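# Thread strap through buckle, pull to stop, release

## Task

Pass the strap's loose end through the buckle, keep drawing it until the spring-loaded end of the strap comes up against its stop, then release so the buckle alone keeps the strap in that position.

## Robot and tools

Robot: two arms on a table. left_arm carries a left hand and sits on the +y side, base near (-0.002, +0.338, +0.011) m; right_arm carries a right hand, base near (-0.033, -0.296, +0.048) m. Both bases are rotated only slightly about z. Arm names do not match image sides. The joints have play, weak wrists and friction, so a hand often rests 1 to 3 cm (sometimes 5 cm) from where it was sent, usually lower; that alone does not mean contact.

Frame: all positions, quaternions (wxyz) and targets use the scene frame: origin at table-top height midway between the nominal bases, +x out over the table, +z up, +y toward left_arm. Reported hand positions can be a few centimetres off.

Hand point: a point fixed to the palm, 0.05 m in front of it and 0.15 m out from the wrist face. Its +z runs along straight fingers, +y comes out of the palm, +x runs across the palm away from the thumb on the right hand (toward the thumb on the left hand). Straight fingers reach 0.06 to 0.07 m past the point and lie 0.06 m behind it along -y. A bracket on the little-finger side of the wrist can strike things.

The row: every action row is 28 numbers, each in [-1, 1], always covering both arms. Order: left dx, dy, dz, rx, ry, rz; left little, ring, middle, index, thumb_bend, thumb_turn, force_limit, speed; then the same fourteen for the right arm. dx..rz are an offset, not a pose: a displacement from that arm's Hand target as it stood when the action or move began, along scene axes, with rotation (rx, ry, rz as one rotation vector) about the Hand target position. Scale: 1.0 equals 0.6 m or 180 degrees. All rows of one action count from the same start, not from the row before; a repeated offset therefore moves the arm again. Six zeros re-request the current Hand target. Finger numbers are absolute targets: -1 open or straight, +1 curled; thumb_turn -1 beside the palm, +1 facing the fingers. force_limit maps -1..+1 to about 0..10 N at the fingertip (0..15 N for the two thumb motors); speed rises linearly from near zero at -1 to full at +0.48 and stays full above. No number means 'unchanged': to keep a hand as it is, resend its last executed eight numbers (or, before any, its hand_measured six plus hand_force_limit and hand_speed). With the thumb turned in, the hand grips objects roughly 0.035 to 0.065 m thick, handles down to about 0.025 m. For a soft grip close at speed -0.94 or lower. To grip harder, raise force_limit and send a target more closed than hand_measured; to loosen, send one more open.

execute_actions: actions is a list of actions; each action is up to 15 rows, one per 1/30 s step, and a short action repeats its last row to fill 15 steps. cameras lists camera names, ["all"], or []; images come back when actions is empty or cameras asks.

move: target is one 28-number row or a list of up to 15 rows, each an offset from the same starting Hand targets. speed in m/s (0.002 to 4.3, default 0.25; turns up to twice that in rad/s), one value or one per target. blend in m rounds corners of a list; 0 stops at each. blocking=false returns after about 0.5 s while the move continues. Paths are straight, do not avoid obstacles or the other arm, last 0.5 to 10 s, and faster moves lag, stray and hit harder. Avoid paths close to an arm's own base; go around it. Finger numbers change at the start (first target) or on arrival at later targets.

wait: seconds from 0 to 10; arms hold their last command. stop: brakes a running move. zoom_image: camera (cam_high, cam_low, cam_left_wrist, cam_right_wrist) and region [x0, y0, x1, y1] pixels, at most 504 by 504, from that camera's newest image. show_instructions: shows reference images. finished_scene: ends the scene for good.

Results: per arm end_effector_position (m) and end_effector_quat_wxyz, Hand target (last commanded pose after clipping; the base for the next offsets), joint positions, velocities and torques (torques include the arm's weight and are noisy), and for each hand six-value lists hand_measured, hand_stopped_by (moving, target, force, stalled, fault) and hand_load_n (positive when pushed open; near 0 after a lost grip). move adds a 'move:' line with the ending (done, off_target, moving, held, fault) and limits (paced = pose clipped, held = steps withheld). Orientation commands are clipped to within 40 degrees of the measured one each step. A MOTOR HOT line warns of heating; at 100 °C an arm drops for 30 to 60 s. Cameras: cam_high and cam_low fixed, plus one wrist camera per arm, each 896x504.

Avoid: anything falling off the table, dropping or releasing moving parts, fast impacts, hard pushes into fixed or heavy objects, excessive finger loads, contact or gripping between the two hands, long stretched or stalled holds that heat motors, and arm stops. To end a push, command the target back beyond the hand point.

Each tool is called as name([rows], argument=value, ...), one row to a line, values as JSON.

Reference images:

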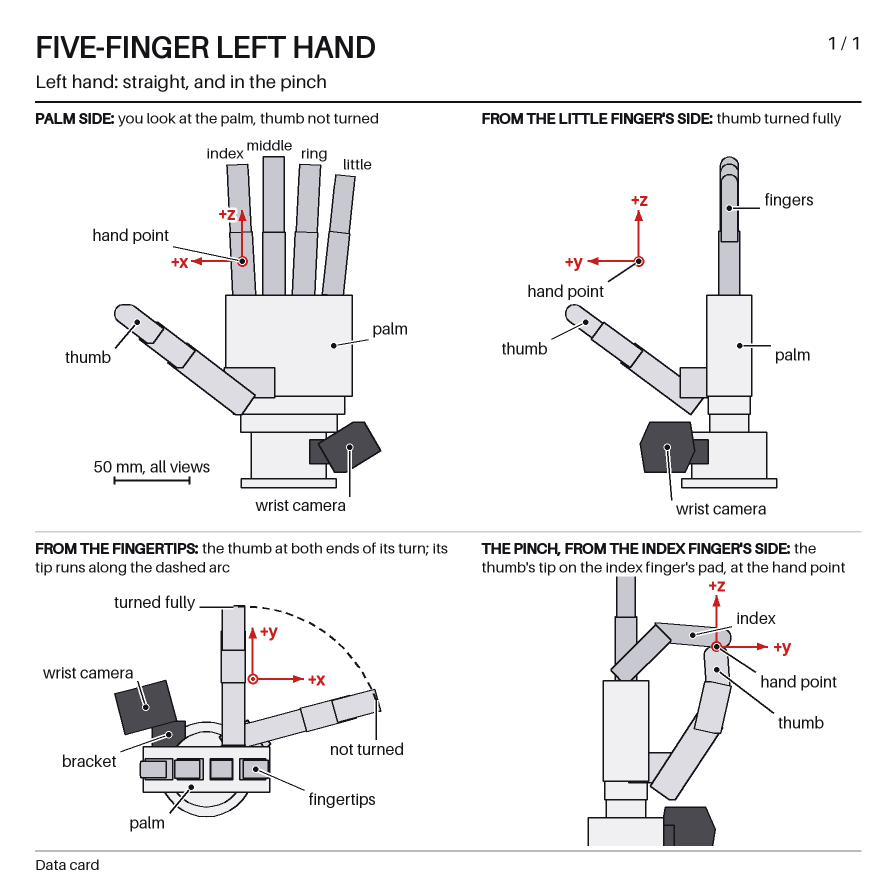

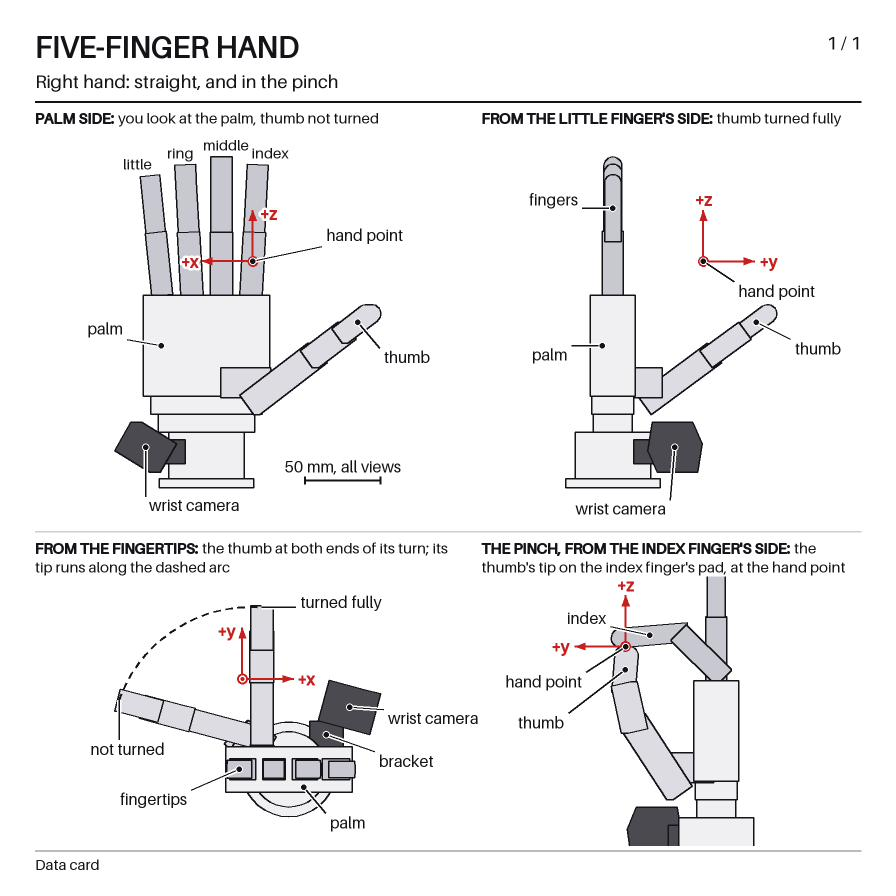

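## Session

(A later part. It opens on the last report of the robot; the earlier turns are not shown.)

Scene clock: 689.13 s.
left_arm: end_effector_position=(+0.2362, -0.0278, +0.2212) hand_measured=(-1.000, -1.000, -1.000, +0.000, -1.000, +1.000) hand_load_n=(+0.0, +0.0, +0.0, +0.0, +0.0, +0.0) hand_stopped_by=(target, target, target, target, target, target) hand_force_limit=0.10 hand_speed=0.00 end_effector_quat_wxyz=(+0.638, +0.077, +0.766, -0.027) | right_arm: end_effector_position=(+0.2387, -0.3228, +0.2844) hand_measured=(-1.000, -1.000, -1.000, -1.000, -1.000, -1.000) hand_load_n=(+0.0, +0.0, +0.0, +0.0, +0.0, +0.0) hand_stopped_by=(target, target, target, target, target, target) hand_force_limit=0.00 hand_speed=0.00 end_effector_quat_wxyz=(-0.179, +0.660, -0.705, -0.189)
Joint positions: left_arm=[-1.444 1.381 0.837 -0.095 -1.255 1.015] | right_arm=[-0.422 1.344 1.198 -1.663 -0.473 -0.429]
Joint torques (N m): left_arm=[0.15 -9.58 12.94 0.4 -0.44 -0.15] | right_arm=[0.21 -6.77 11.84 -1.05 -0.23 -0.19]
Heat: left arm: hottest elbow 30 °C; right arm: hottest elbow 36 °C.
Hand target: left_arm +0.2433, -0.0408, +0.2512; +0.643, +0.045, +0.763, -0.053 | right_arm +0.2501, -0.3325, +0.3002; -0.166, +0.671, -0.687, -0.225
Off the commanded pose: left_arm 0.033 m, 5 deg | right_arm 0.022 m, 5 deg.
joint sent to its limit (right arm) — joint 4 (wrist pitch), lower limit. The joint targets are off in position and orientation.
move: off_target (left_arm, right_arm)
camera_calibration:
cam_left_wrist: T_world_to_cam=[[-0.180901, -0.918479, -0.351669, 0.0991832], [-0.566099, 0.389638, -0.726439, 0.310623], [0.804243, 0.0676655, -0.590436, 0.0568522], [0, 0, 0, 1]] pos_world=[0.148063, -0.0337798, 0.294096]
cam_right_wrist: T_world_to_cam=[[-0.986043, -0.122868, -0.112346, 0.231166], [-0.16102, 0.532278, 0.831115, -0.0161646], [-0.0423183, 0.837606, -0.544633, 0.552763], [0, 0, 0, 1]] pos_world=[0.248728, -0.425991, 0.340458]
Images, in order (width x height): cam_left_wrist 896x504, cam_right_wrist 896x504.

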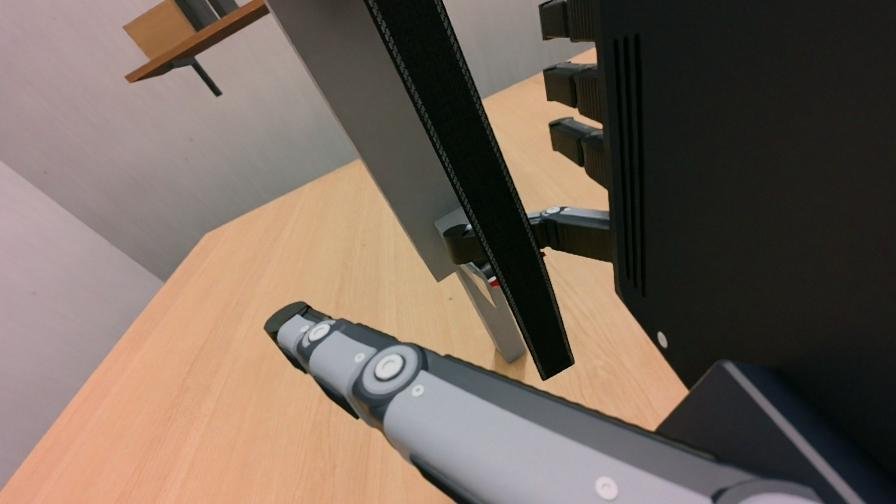

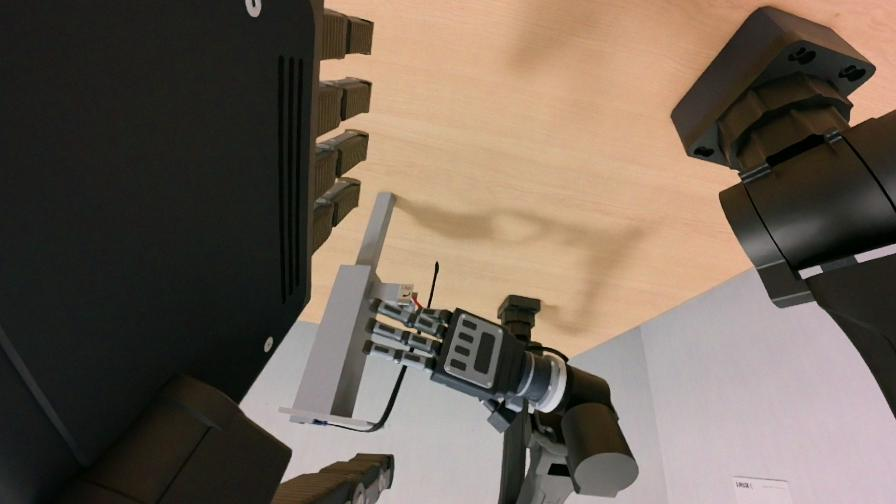

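move([
  [-0.003,-0.02,0.013,0,0,0,-1,-1,-1,0,-1,1,0.1,0,0,0,0.0,0,0,0,-1,-1,-1,-1,-1,-1,0,0],
], cameras=["cam_left_wrist"], speed=0.08)

zoom_image(camera="cam_left_wrist", region=[350, 150, 600, 370])

Scene clock: 696.23 s.
left_arm: end_effector_position=(+0.2377, -0.0375, +0.2353) hand_measured=(-1.000, -1.000, -1.000, +0.000, -1.000, +1.000) hand_load_n=(+0.0, +0.0, +0.0, -0.5, +0.0, +0.0) hand_stopped_by=(target, target, target, target, target, target) hand_force_limit=0.10 hand_speed=0.00 end_effector_quat_wxyz=(+0.638, +0.068, +0.766, -0.034) | right_arm: end_effector_position=(+0.2387, -0.3228, +0.2844) hand_measured=(-1.000, -1.000, -1.000, -1.000, -1.000, -1.000) hand_load_n=(+0.0, +0.0, +0.0, +0.0, +0.0, +0.0) hand_stopped_by=(target, target, target, target, target, target) hand_force_limit=0.00 hand_speed=0.00 end_effector_quat_wxyz=(-0.179, +0.660, -0.705, -0.189)
Joint positions: left_arm=[-1.442 1.382 0.883 -0.133 -1.255 0.999] | right_arm=[-0.422 1.344 1.198 -1.663 -0.473 -0.429]
Joint torques (N m): left_arm=[-0.44 -8.18 13.22 0.4 -0.7 -0.15] | right_arm=[0.21 -6.71 11.84 -1.05 -0.24 -0.19]
Heat: left arm: hottest elbow 30 °C; right arm: hottest elbow 36 °C.
Hand target: left_arm +0.2415, -0.0528, +0.2590; +0.643, +0.045, +0.763, -0.053 | right_arm +0.2501, -0.3325, +0.3002; -0.166, +0.671, -0.687, -0.225
Off the commanded pose: left_arm 0.028 m, 4 deg | right_arm 0.022 m, 5 deg.
joint sent to its limit (right arm) — joint 4 (wrist pitch), lower limit. The joint targets are off in position and orientation.
move: off_target (left_arm, right_arm)
camera_calibration:
cam_left_wrist: T_world_to_cam=[[-0.177471, -0.926419, -0.332042, 0.089865], [-0.568752, 0.371897, -0.73363, 0.327129], [0.803134, 0.0586516, -0.592904, 0.06518], [0, 0, 0, 1]] pos_world=[0.149655, -0.0422286, 0.308476]
Images, in order (width x height): cam_left_wrist 896x504.

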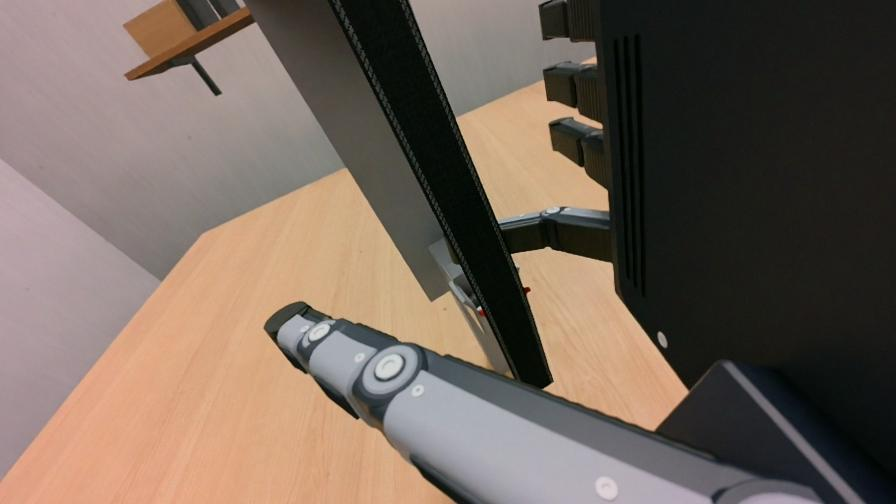

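Scaled by 2.016.

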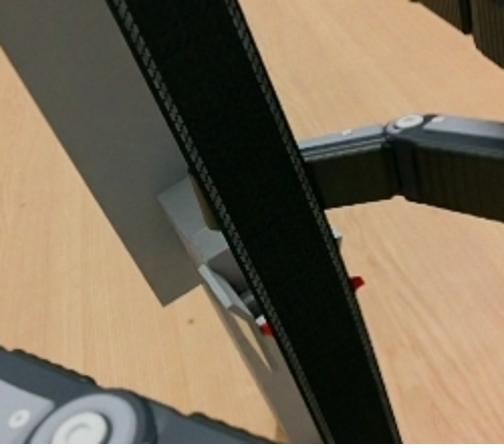

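move([
  [0,0,0,0,0,0,-1,-1,-1,0,0.12,1,0.1,-0.3,0,0,0.0,0,0,0,-1,-1,-1,-1,-1,-1,0,0],
  [0,0,0,0,0,0,-1,-1,-1,0.6,0.12,1,0.5,-0.7,0,0,0.0,0,0,0,-1,-1,-1,-1,-1,-1,0,0],
], cameras=["cam_left_wrist","cam_right_wrist"], speed=0.08)

zoom_image(camera="cam_right_wrist", region=[340, 220, 520, 440])

zoom_image(camera="cam_left_wrist", region=[350, 150, 600, 370])

Scene clock: 704.00 s.
left_arm: end_effector_position=(+0.2382, -0.0371, +0.2352) hand_measured=(-1.000, -1.000, -1.000, +0.216, +0.120, +1.000) hand_load_n=(+0.0, +0.0, -0.5, +6.5, +1.5, +0.0) hand_stopped_by=(target, target, target, force, target, target) hand_force_limit=0.50 hand_speed=-0.70 end_effector_quat_wxyz=(+0.638, +0.067, +0.766, -0.034) | right_arm: end_effector_position=(+0.2387, -0.3228, +0.2844) hand_measured=(-1.000, -1.000, -1.000, -1.000, -1.000, -1.000) hand_load_n=(+0.0, +0.0, +0.0, +0.0, +0.0, +0.0) hand_stopped_by=(target, target, target, target, target, target) hand_force_limit=0.00 hand_speed=0.00 end_effector_quat_wxyz=(-0.179, +0.660, -0.705, -0.189)
Joint positions: left_arm=[-1.441 1.382 0.883 -0.133 -1.255 0.998] | right_arm=[-0.422 1.344 1.198 -1.663 -0.473 -0.429]
Joint torques (N m): left_arm=[-0.38 -8.41 13.22 0.42 -0.7 -0.14] | right_arm=[0.21 -6.77 11.84 -1.05 -0.24 -0.19]
Heat: left arm: hottest elbow 31 °C; right arm: hottest elbow 36 °C.
Hand target: left_arm +0.2415, -0.0528, +0.2590; +0.643, +0.045, +0.763, -0.053 | right_arm +0.2501, -0.3325, +0.3002; -0.166, +0.671, -0.687, -0.225
Off the commanded pose: left_arm 0.029 m, 4 deg | right_arm 0.022 m, 5 deg.
joint sent to its limit (right arm) — joint 4 (wrist pitch), lower limit. The joint targets are off in position and orientation.
move: off_target (left_arm, right_arm); target 2's new numbers were sent with left_arm's hand 0.029 m and 4 deg from that target
camera_calibration:
cam_left_wrist: T_world_to_cam=[[-0.175759, -0.927258, -0.330607, 0.089366], [-0.569602, 0.369698, -0.734083, 0.327439], [0.802909, 0.0592927, -0.593146, 0.0648441], [0, 0, 0, 1]] pos_world=[0.150153, -0.042033, 0.308375]
cam_right_wrist: T_world_to_cam=[[-0.986043, -0.122868, -0.112346, 0.231166], [-0.16102, 0.532278, 0.831115, -0.0161646], [-0.0423183, 0.837606, -0.544633, 0.552763], [0, 0, 0, 1]] pos_world=[0.248728, -0.425991, 0.340458]
Images, in order (width x height): cam_left_wrist 896x504, cam_right_wrist 896x504.

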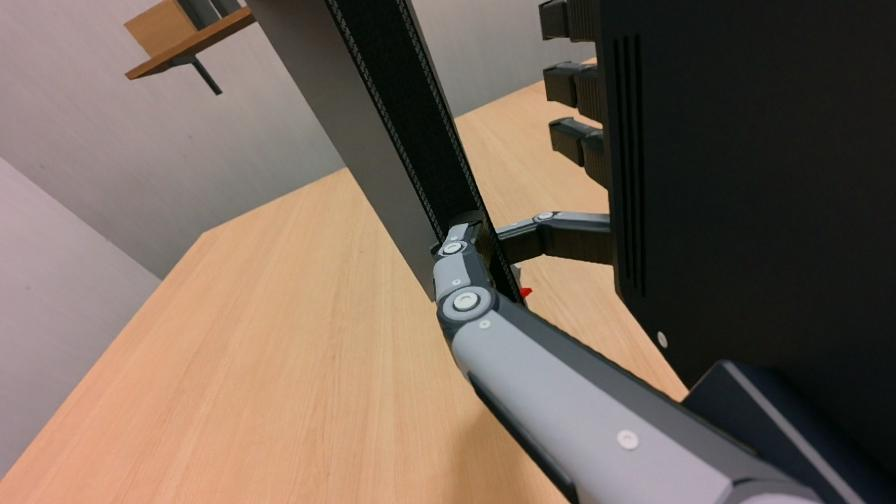

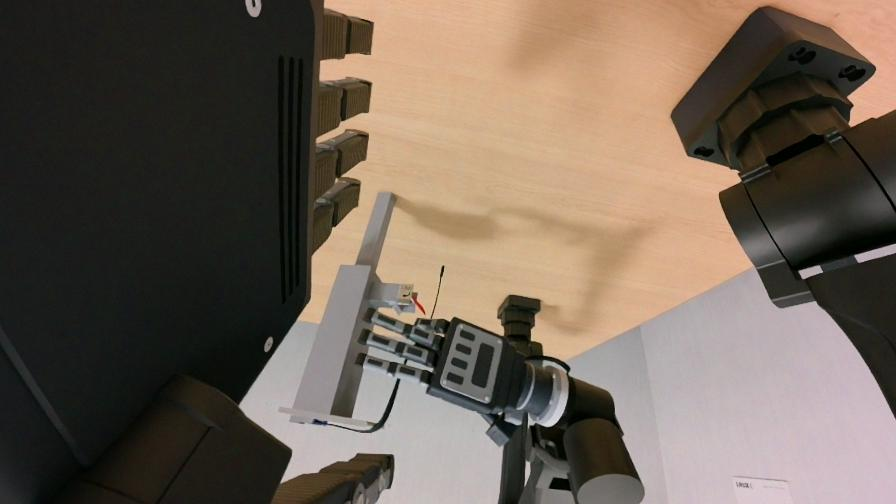

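Scaled by 2.291.

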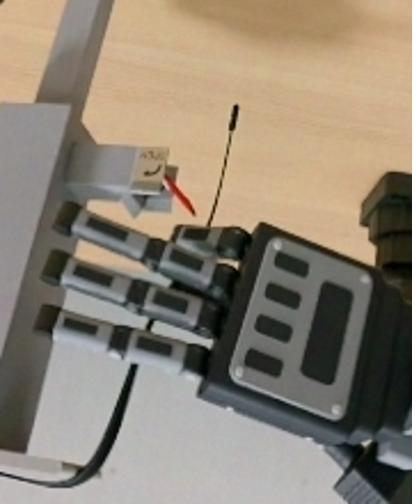

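Scaled by 2.016.

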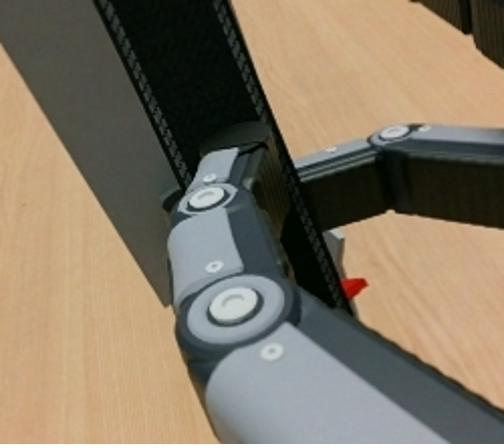

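move([
  [0.011,0.018,0.052,0,-0.09,0,-1,-1,-1,0.6,0.12,1,0.5,-0.7,0,0,0.0,0,0,0,-1,-1,-1,-1,-1,-1,0,0],
], cameras=["cam_left_wrist","cam_right_wrist","cam_low"], speed=0.08)

zoom_image(camera="cam_right_wrist", region=[340, 240, 520, 460])

zoom_image(camera="cam_left_wrist", region=[300, 50, 600, 370])

Scene clock: 711.53 s.
left_arm: end_effector_position=(+0.2473, -0.0396, +0.2846) hand_measured=(-1.000, -1.000, -1.000, +0.216, +0.120, +1.000) hand_load_n=(+0.0, +0.0, +0.0, +6.5, +1.5, +0.0) hand_stopped_by=(target, target, target, force, target, target) hand_force_limit=0.50 hand_speed=-0.70 end_effector_quat_wxyz=(+0.740, +0.054, +0.669, -0.039) | right_arm: end_effector_position=(+0.2387, -0.3228, +0.2844) hand_measured=(-1.000, -1.000, -1.000, -1.000, -1.000, -1.000) hand_load_n=(+0.0, +0.0, +0.0, +0.0, +0.0, +0.0) hand_stopped_by=(target, target, target, target, target, target) hand_force_limit=0.00 hand_speed=0.00 end_effector_quat_wxyz=(-0.179, +0.660, -0.705, -0.189)
Joint positions: left_arm=[-1.444 1.5 0.763 1.12 -1.304 1.969] | right_arm=[-0.422 1.344 1.198 -1.663 -0.473 -0.429]
Joint torques (N m): left_arm=[-0.91 -8.64 7.38 1.36 0.45 0.03] | right_arm=[0.21 -6.77 11.84 -1.05 -0.24 -0.19]
Heat: left arm: hottest elbow 32 °C; right arm: hottest elbow 36 °C.
Hand target: left_arm +0.2481, -0.0420, +0.2902; +0.744, +0.052, +0.664, -0.046 | right_arm +0.2501, -0.3325, +0.3002; -0.166, +0.671, -0.687, -0.225
Off the commanded pose: left_arm 0.006 m, 1 deg | right_arm 0.022 m, 5 deg.
joint sent to its limit (right arm) — joint 4 (wrist pitch), lower limit. The joint targets are off in position and orientation.
move: off_target (right_arm)
camera_calibration:
cam_left_wrist: T_world_to_cam=[[-0.077379, -0.943449, -0.32236, 0.0777047], [-0.344646, 0.328708, -0.879301, 0.35387], [0.935538, 0.0430607, -0.350591, -0.0155167], [0, 0, 0, 1]] pos_world=[0.142489, -0.0423416, 0.330767]
cam_right_wrist: T_world_to_cam=[[-0.986043, -0.122868, -0.112346, 0.231166], [-0.16102, 0.532278, 0.831115, -0.0161646], [-0.0423183, 0.837606, -0.544633, 0.552763], [0, 0, 0, 1]] pos_world=[0.248728, -0.425991, 0.340458]
Images, in order (width x height): cam_low 896x504, cam_left_wrist 896x504, cam_right_wrist 896x504.

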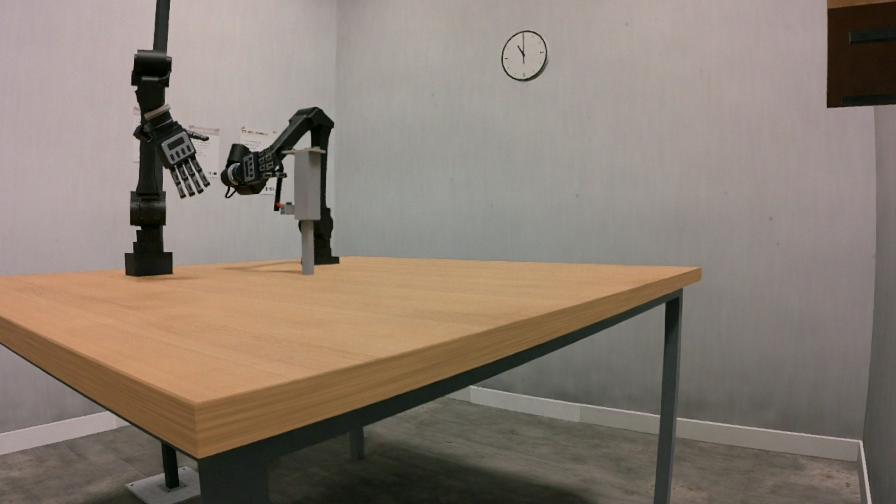

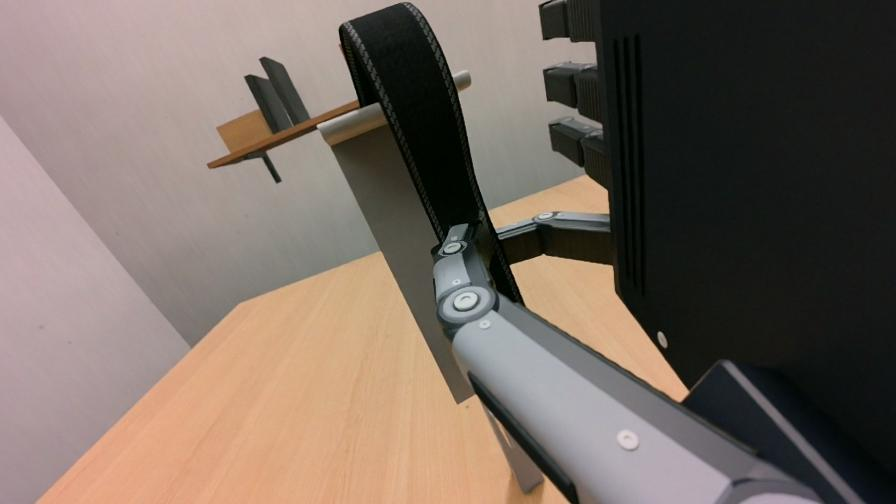

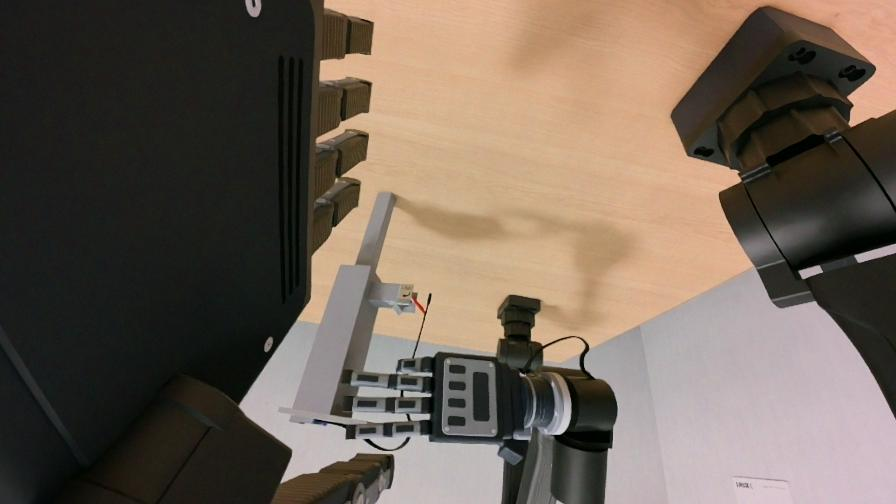

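Scaled by 2.291.

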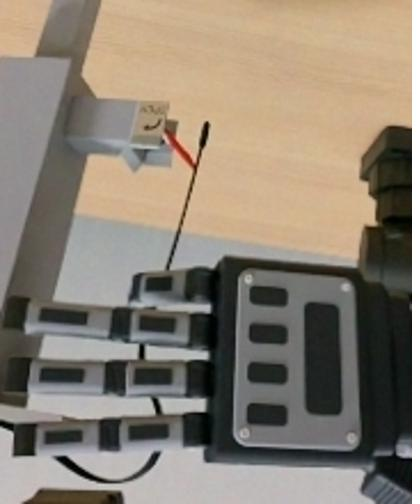

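Scaled by 1.575.

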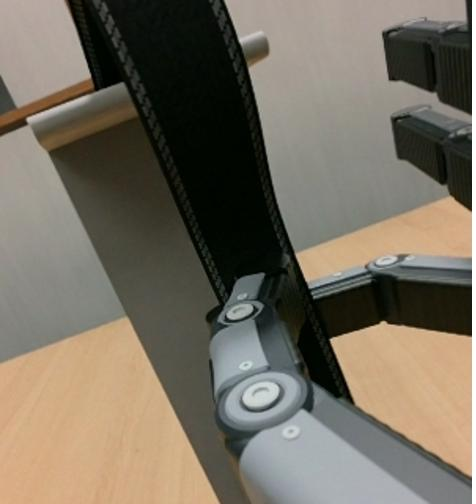

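move([
  [-0.013,-0.015,-0.052,0,0.16,0,-1,-1,-1,0.6,0.12,1,0.5,-0.7,0,0,0.0,0,0,0,-1,-1,-1,-1,-1,-1,0,0],
  [-0.013,-0.015,-0.052,0,0.16,0,-1,-1,-1,0.6,-1,1,0.5,0,0,0,0.0,0,0,0,-1,-1,-1,-1,-1,-1,0,0],
], cameras=["cam_left_wrist","cam_right_wrist"], speed=0.08)

zoom_image(camera="cam_right_wrist", region=[340, 240, 520, 460])

zoom_image(camera="cam_left_wrist", region=[350, 150, 600, 370])

Scene clock: 744.50 s.
left_arm: end_effector_position=(+0.2366, -0.0339, +0.2349) hand_measured=(-1.000, -1.000, -1.000, +0.216, -1.000, +1.000) hand_load_n=(+0.0, +0.0, +0.0, +0.0, +0.0, +0.5) hand_stopped_by=(target, target, target, force, target, target) hand_force_limit=0.50 hand_speed=0.00 end_effector_quat_wxyz=(+0.551, +0.057, +0.832, -0.034) | right_arm: end_effector_position=(+0.2387, -0.3228, +0.2844) hand_measured=(-1.000, -1.000, -1.000, -1.000, -1.000, -1.000) hand_load_n=(+0.0, +0.0, +0.0, +0.0, +0.0, +0.0) hand_stopped_by=(target, target, target, target, target, target) hand_force_limit=0.00 hand_speed=0.00 end_effector_quat_wxyz=(-0.179, +0.660, -0.705, -0.189)
Joint positions: left_arm=[-1.399 1.371 1.036 -0.644 -1.081 0.659] | right_arm=[-0.422 1.344 1.198 -1.663 -0.473 -0.429]
Joint torques (N m): left_arm=[0.09 -8.47 13.72 0.24 -0.58 -0.15] | right_arm=[0.21 -6.71 11.84 -1.06 -0.24 -0.18]
Heat: left arm: hottest elbow 31 °C; right arm: hottest elbow 37 °C.
Hand target: left_arm +0.2403, -0.0510, +0.2590; +0.556, +0.038, +0.828, -0.058 | right_arm +0.2501, -0.3325, +0.3002; -0.166, +0.671, -0.687, -0.225
Off the commanded pose: left_arm 0.030 m, 4 deg | right_arm 0.022 m, 5 deg.
joint sent to its limit (right arm) — joint 4 (wrist pitch), lower limit. The joint targets are off in position and orientation.
move: off_target (left_arm, right_arm); target 2's new numbers were sent with left_arm's hand 0.029 m and 4 deg from that target
camera_calibration:
cam_left_wrist: T_world_to_cam=[[-0.226443, -0.930015, -0.289473, 0.0942875], [-0.721241, 0.359838, -0.591885, 0.327258], [0.654626, 0.0747517, -0.752248, 0.138727], [0, 0, 0, 1]] pos_world=[0.166568, -0.040441, 0.32535]
cam_right_wrist: T_world_to_cam=[[-0.986043, -0.122868, -0.112346, 0.231166], [-0.16102, 0.532278, 0.831115, -0.0161646], [-0.0423183, 0.837606, -0.544633, 0.552763], [0, 0, 0, 1]] pos_world=[0.248728, -0.425991, 0.340458]
Images, in order (width x height): cam_left_wrist 896x504, cam_right_wrist 896x504.

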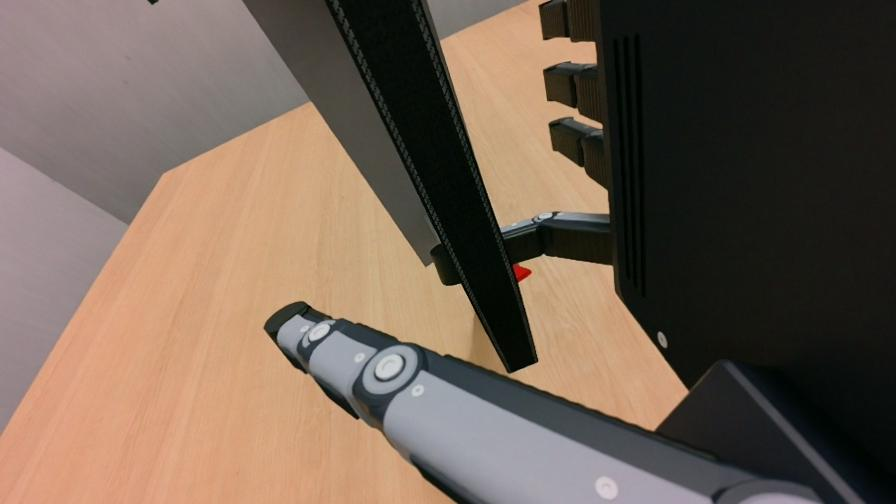

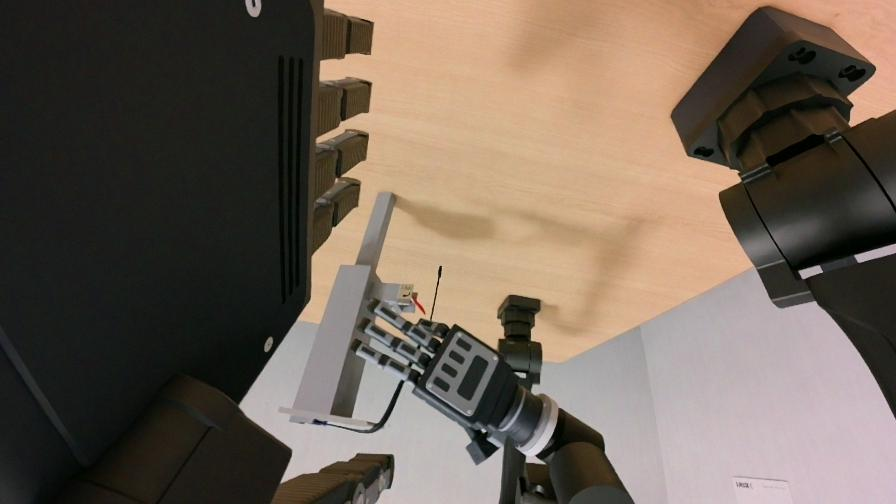

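Scaled by 2.291.

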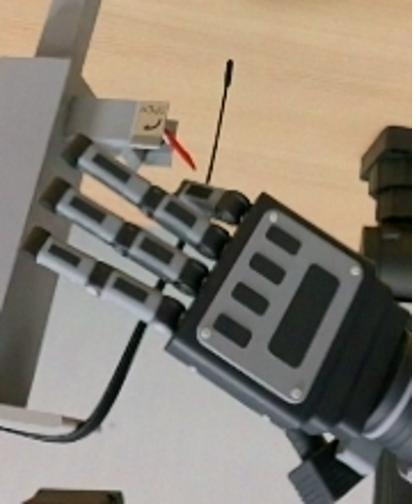

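Scaled by 2.016.

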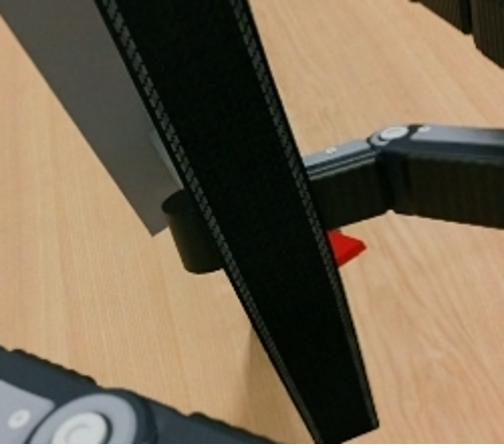

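move([
  [0,0,-0.043,0,0,0,-1,-1,-1,0.6,-1,1,0.5,0,0,0,0.0,0,0,0,-1,-1,-1,-1,-1,-1,0,0],
], cameras=["cam_left_wrist","cam_right_wrist"], speed=0.06)

zoom_image(camera="cam_right_wrist", region=[340, 240, 520, 460])

zoom_image(camera="cam_left_wrist", region=[350, 150, 600, 370])

Scene clock: 749.20 s.
left_arm: end_effector_position=(+0.2381, -0.0435, +0.2262) hand_measured=(-1.000, -1.000, -1.000, +0.216, -1.000, +1.000) hand_load_n=(+0.0, +0.0, +0.0, +0.0, +0.0, +0.0) hand_stopped_by=(target, target, target, force, target, target) hand_force_limit=0.50 hand_speed=0.00 end_effector_quat_wxyz=(+0.553, +0.051, +0.831, -0.042) | right_arm: end_effector_position=(+0.2387, -0.3228, +0.2844) hand_measured=(-1.000, -1.000, -1.000, -1.000, -1.000, -1.000) hand_load_n=(+0.0, +0.0, +0.0, +0.0, -0.5, +0.0) hand_stopped_by=(target, target, target, target, target, target) hand_force_limit=0.00 hand_speed=0.00 end_effector_quat_wxyz=(-0.179, +0.660, -0.705, -0.189)
Joint positions: left_arm=[-1.399 1.398 1.036 -0.599 -1.081 0.657] | right_arm=[-0.422 1.344 1.198 -1.663 -0.473 -0.429]
Joint torques (N m): left_arm=[0.21 -8.94 9.73 1.17 -0.57 -0.15] | right_arm=[0.21 -6.71 11.85 -1.05 -0.24 -0.19]
Heat: left arm: hottest elbow 31 °C; right arm: hottest elbow 37 °C.
Hand target: left_arm +0.2403, -0.0510, +0.2332; +0.556, +0.038, +0.828, -0.058 | right_arm +0.2501, -0.3325, +0.3002; -0.166, +0.671, -0.687, -0.225
Off the commanded pose: left_arm 0.011 m, 2 deg | right_arm 0.022 m, 5 deg.
joint sent to its limit (right arm) — joint 4 (wrist pitch), lower limit. The joint targets are off in position and orientation.
move: off_target (left_arm, right_arm)
camera_calibration:
cam_left_wrist: T_world_to_cam=[[-0.225112, -0.935662, -0.271774, 0.0785228], [-0.719765, 0.347699, -0.60087, 0.327772], [0.656706, 0.06035, -0.751728, 0.130685], [0, 0, 0, 1]] pos_world=[0.167773, -0.0483821, 0.316529]
cam_right_wrist: T_world_to_cam=[[-0.986043, -0.122868, -0.112346, 0.231166], [-0.16102, 0.532278, 0.831115, -0.0161646], [-0.0423183, 0.837606, -0.544633, 0.552763], [0, 0, 0, 1]] pos_world=[0.248728, -0.425991, 0.340458]
Images, in order (width x height): cam_left_wrist 896x504, cam_right_wrist 896x504.

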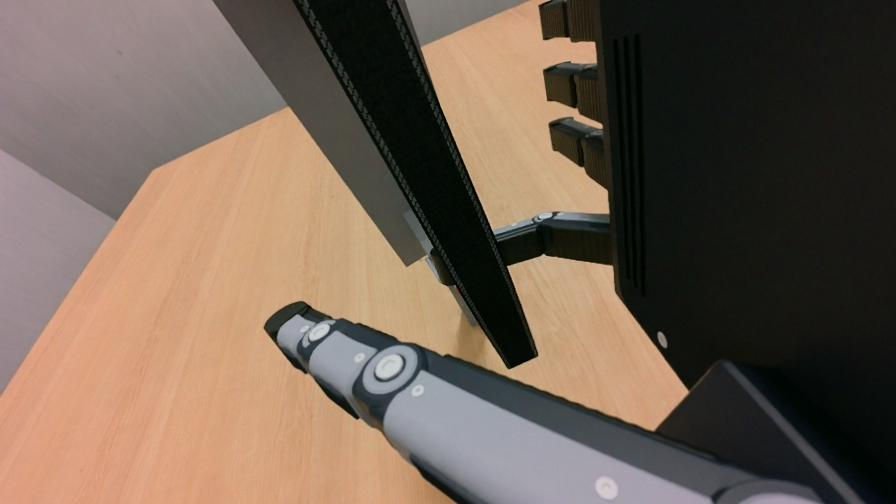

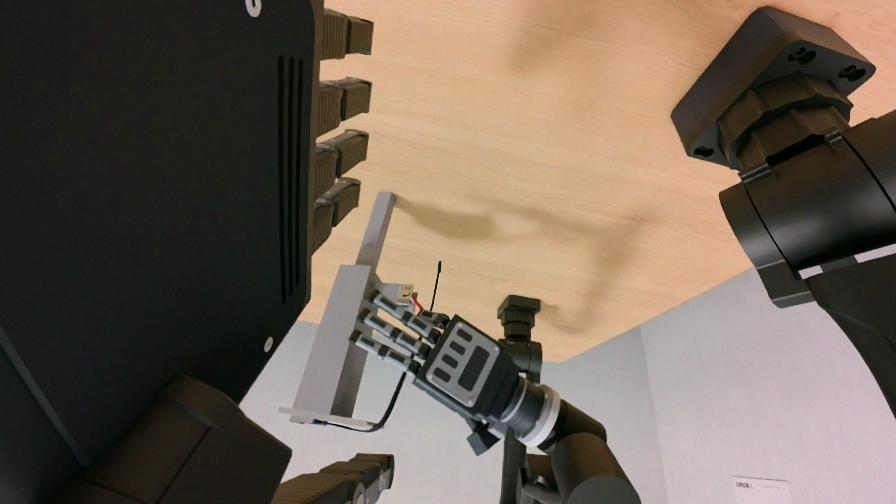

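Scaled by 2.291.

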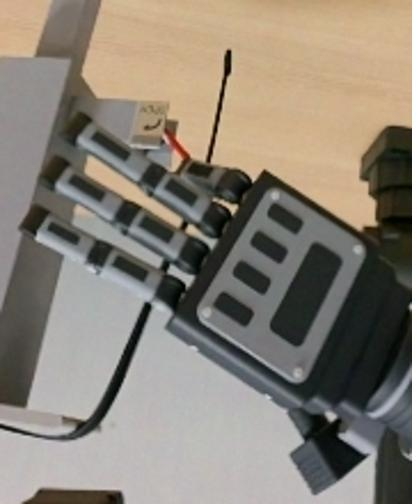

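Scaled by 2.016.

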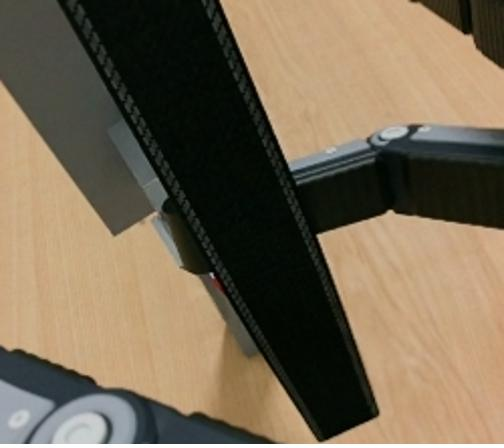

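move([
  [0,0.01,-0.04,0,0,0,-1,-1,-1,0.6,-1,1,0.5,0,0,0,0.0,0,0,0,-1,-1,-1,-1,-1,-1,0,0],
], cameras=["cam_left_wrist","cam_right_wrist"], speed=0.06)

zoom_image(camera="cam_right_wrist", region=[340, 240, 520, 460])

zoom_image(camera="cam_left_wrist", region=[350, 150, 600, 370])

Scene clock: 753.60 s.
left_arm: end_effector_position=(+0.2408, -0.0420, +0.2140) hand_measured=(-1.000, -1.000, -1.000, +0.216, -1.000, +1.000) hand_load_n=(+0.0, +0.0, +0.0, -0.5, +0.0, +0.0) hand_stopped_by=(target, target, target, force, target, target) hand_force_limit=0.50 hand_speed=0.00 end_effector_quat_wxyz=(+0.557, +0.043, +0.828, -0.051) | right_arm: end_effector_position=(+0.2387, -0.3228, +0.2844) hand_measured=(-1.000, -1.000, -1.000, -1.000, -1.000, -1.000) hand_load_n=(+0.0, +0.0, +0.0, +0.0, +0.0, +0.0) hand_stopped_by=(target, target, target, target, target, target) hand_force_limit=0.00 hand_speed=0.00 end_effector_quat_wxyz=(-0.179, +0.660, -0.705, -0.189)
Joint positions: left_arm=[-1.393 1.399 0.998 -0.526 -1.083 0.666] | right_arm=[-0.422 1.344 1.198 -1.663 -0.473 -0.429]
Joint torques (N m): left_arm=[-0.15 -8.41 7.88 1.09 -0.43 -0.11] | right_arm=[0.21 -6.71 11.84 -1.06 -0.24 -0.19]
Heat: left arm: hottest elbow 31 °C; right arm: hottest elbow 37 °C.
Hand target: left_arm +0.2403, -0.0450, +0.2092; +0.556, +0.038, +0.828, -0.058 | right_arm +0.2501, -0.3325, +0.3002; -0.166, +0.671, -0.687, -0.225
Off the commanded pose: left_arm 0.006 m, 1 deg | right_arm 0.022 m, 5 deg.
joint sent to its limit (right arm) — joint 4 (wrist pitch), lower limit. The joint targets are off in position and orientation.
move: off_target (right_arm)
camera_calibration:
cam_left_wrist: T_world_to_cam=[[-0.21968, -0.942897, -0.250374, 0.0710377], [-0.716185, 0.330135, -0.61489, 0.32337], [0.662435, 0.0442349, -0.747812, 0.116708], [0, 0, 0, 1]] pos_world=[0.169887, -0.0449372, 0.303899]
cam_right_wrist: T_world_to_cam=[[-0.986043, -0.122868, -0.112346, 0.231166], [-0.16102, 0.532278, 0.831115, -0.0161646], [-0.0423183, 0.837606, -0.544633, 0.552763], [0, 0, 0, 1]] pos_world=[0.248728, -0.425991, 0.340458]
Images, in order (width x height): cam_left_wrist 896x504, cam_right_wrist 896x504.

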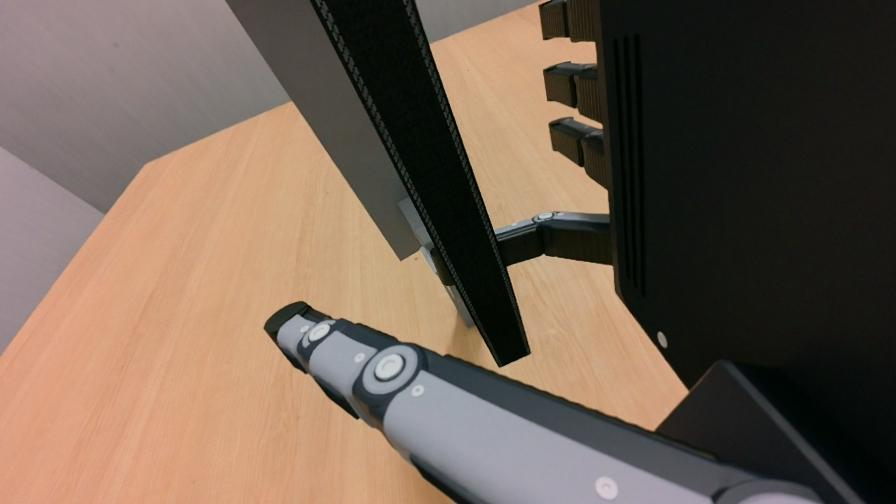

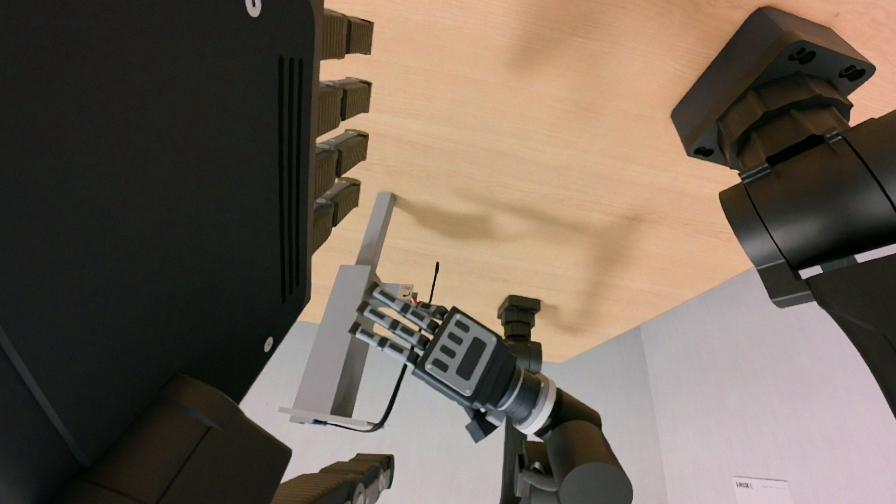

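Scaled by 2.291.

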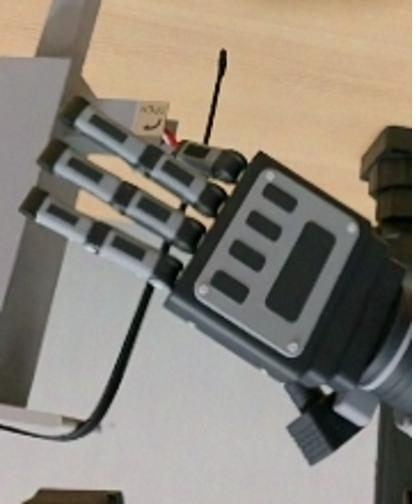

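Scaled by 2.016.

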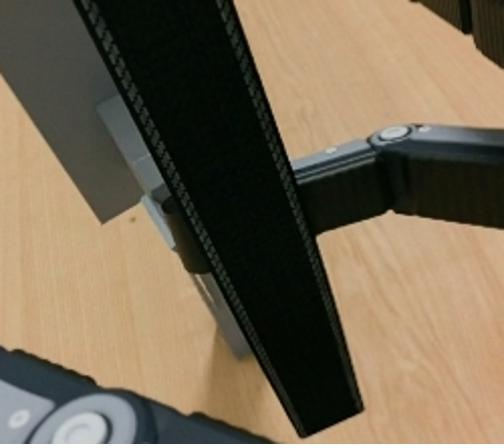

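move([
  [0,0,0,0,0,0,-1,-1,-1,0.6,0.4,1,0.2,-0.7,0,0,0.0,0,0,0,-1,-1,-1,-1,-1,-1,0,0],
], cameras=["cam_left_wrist","cam_right_wrist"], speed=0.06)

zoom_image(camera="cam_right_wrist", region=[340, 240, 520, 460])

zoom_image(camera="cam_left_wrist", region=[350, 150, 600, 370])

Scene clock: 762.83 s.
left_arm: end_effector_position=(+0.2408, -0.0420, +0.2140) hand_measured=(-1.000, -1.000, -1.000, +0.216, +0.400, +1.000) hand_load_n=(+0.0, +0.0, +0.0, +0.0, +0.0, +0.0) hand_stopped_by=(target, target, target, force, target, target) hand_force_limit=0.20 hand_speed=-0.70 end_effector_quat_wxyz=(+0.557, +0.043, +0.828, -0.051) | right_arm: end_effector_position=(+0.2387, -0.3228, +0.2844) hand_measured=(-1.000, -1.000, -1.000, -1.000, -1.000, -1.000) hand_load_n=(+0.0, +0.5, +0.0, +0.0, +0.0, +0.0) hand_stopped_by=(target, target, target, target, target, target) hand_force_limit=0.00 hand_speed=0.00 end_effector_quat_wxyz=(-0.179, +0.660, -0.705, -0.189)
Joint positions: left_arm=[-1.393 1.399 0.998 -0.526 -1.083 0.666] | right_arm=[-0.422 1.344 1.198 -1.663 -0.473 -0.429]
Joint torques (N m): left_arm=[-0.21 -8.47 7.82 1.11 -0.43 -0.12] | right_arm=[0.21 -6.71 11.84 -1.05 -0.24 -0.19]
Heat: left arm: hottest elbow 31 °C; right arm: hottest elbow 37 °C.
Hand target: left_arm +0.2403, -0.0450, +0.2092; +0.556, +0.038, +0.828, -0.058 | right_arm +0.2501, -0.3325, +0.3002; -0.166, +0.671, -0.687, -0.225
Off the commanded pose: left_arm 0.006 m, 1 deg | right_arm 0.022 m, 5 deg.
joint sent to its limit (right arm) — joint 4 (wrist pitch), lower limit. The joint targets are off in position and orientation.
move: off_target (right_arm)
camera_calibration:
cam_left_wrist: T_world_to_cam=[[-0.21968, -0.942897, -0.250374, 0.0710377], [-0.716185, 0.330135, -0.61489, 0.32337], [0.662435, 0.0442349, -0.747812, 0.116708], [0, 0, 0, 1]] pos_world=[0.169887, -0.0449372, 0.303899]
cam_right_wrist: T_world_to_cam=[[-0.986043, -0.122868, -0.112346, 0.231166], [-0.16102, 0.532278, 0.831115, -0.0161646], [-0.0423183, 0.837606, -0.544633, 0.552763], [0, 0, 0, 1]] pos_world=[0.248728, -0.425991, 0.340458]
Images, in order (width x height): cam_left_wrist 896x504, cam_right_wrist 896x504.

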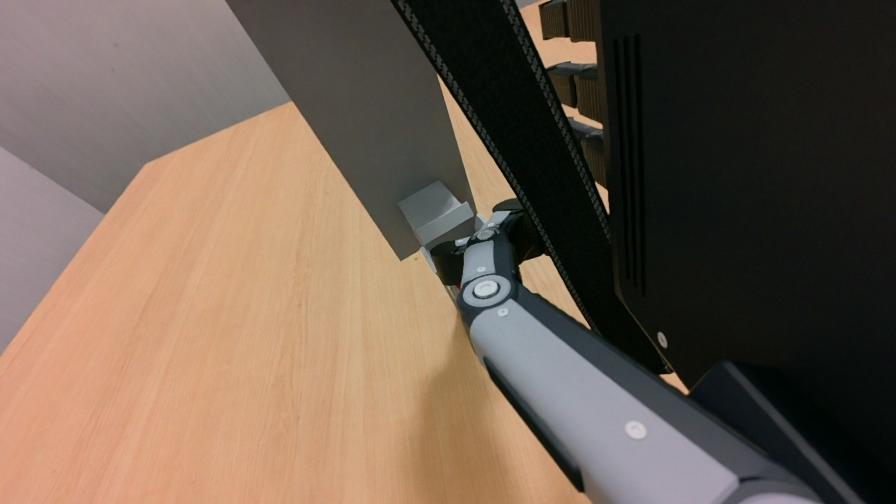

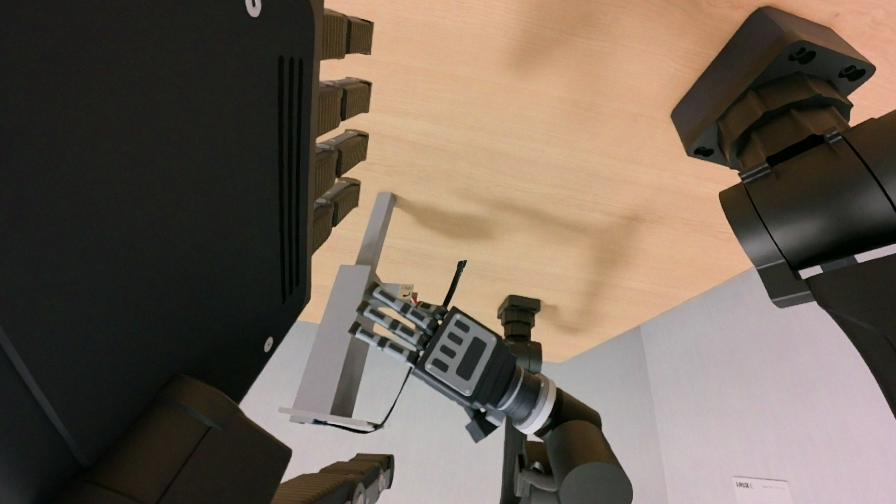

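Scaled by 2.291.

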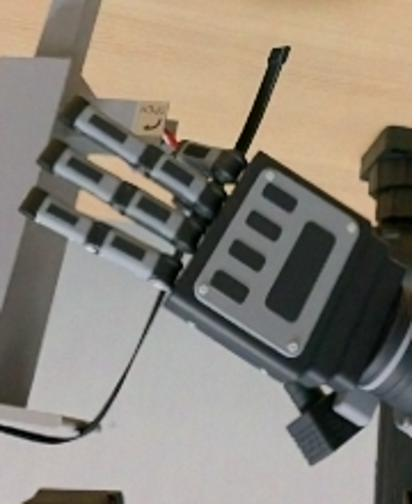

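Scaled by 2.016.

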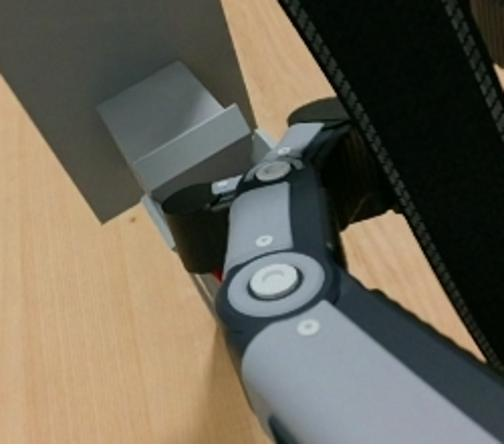

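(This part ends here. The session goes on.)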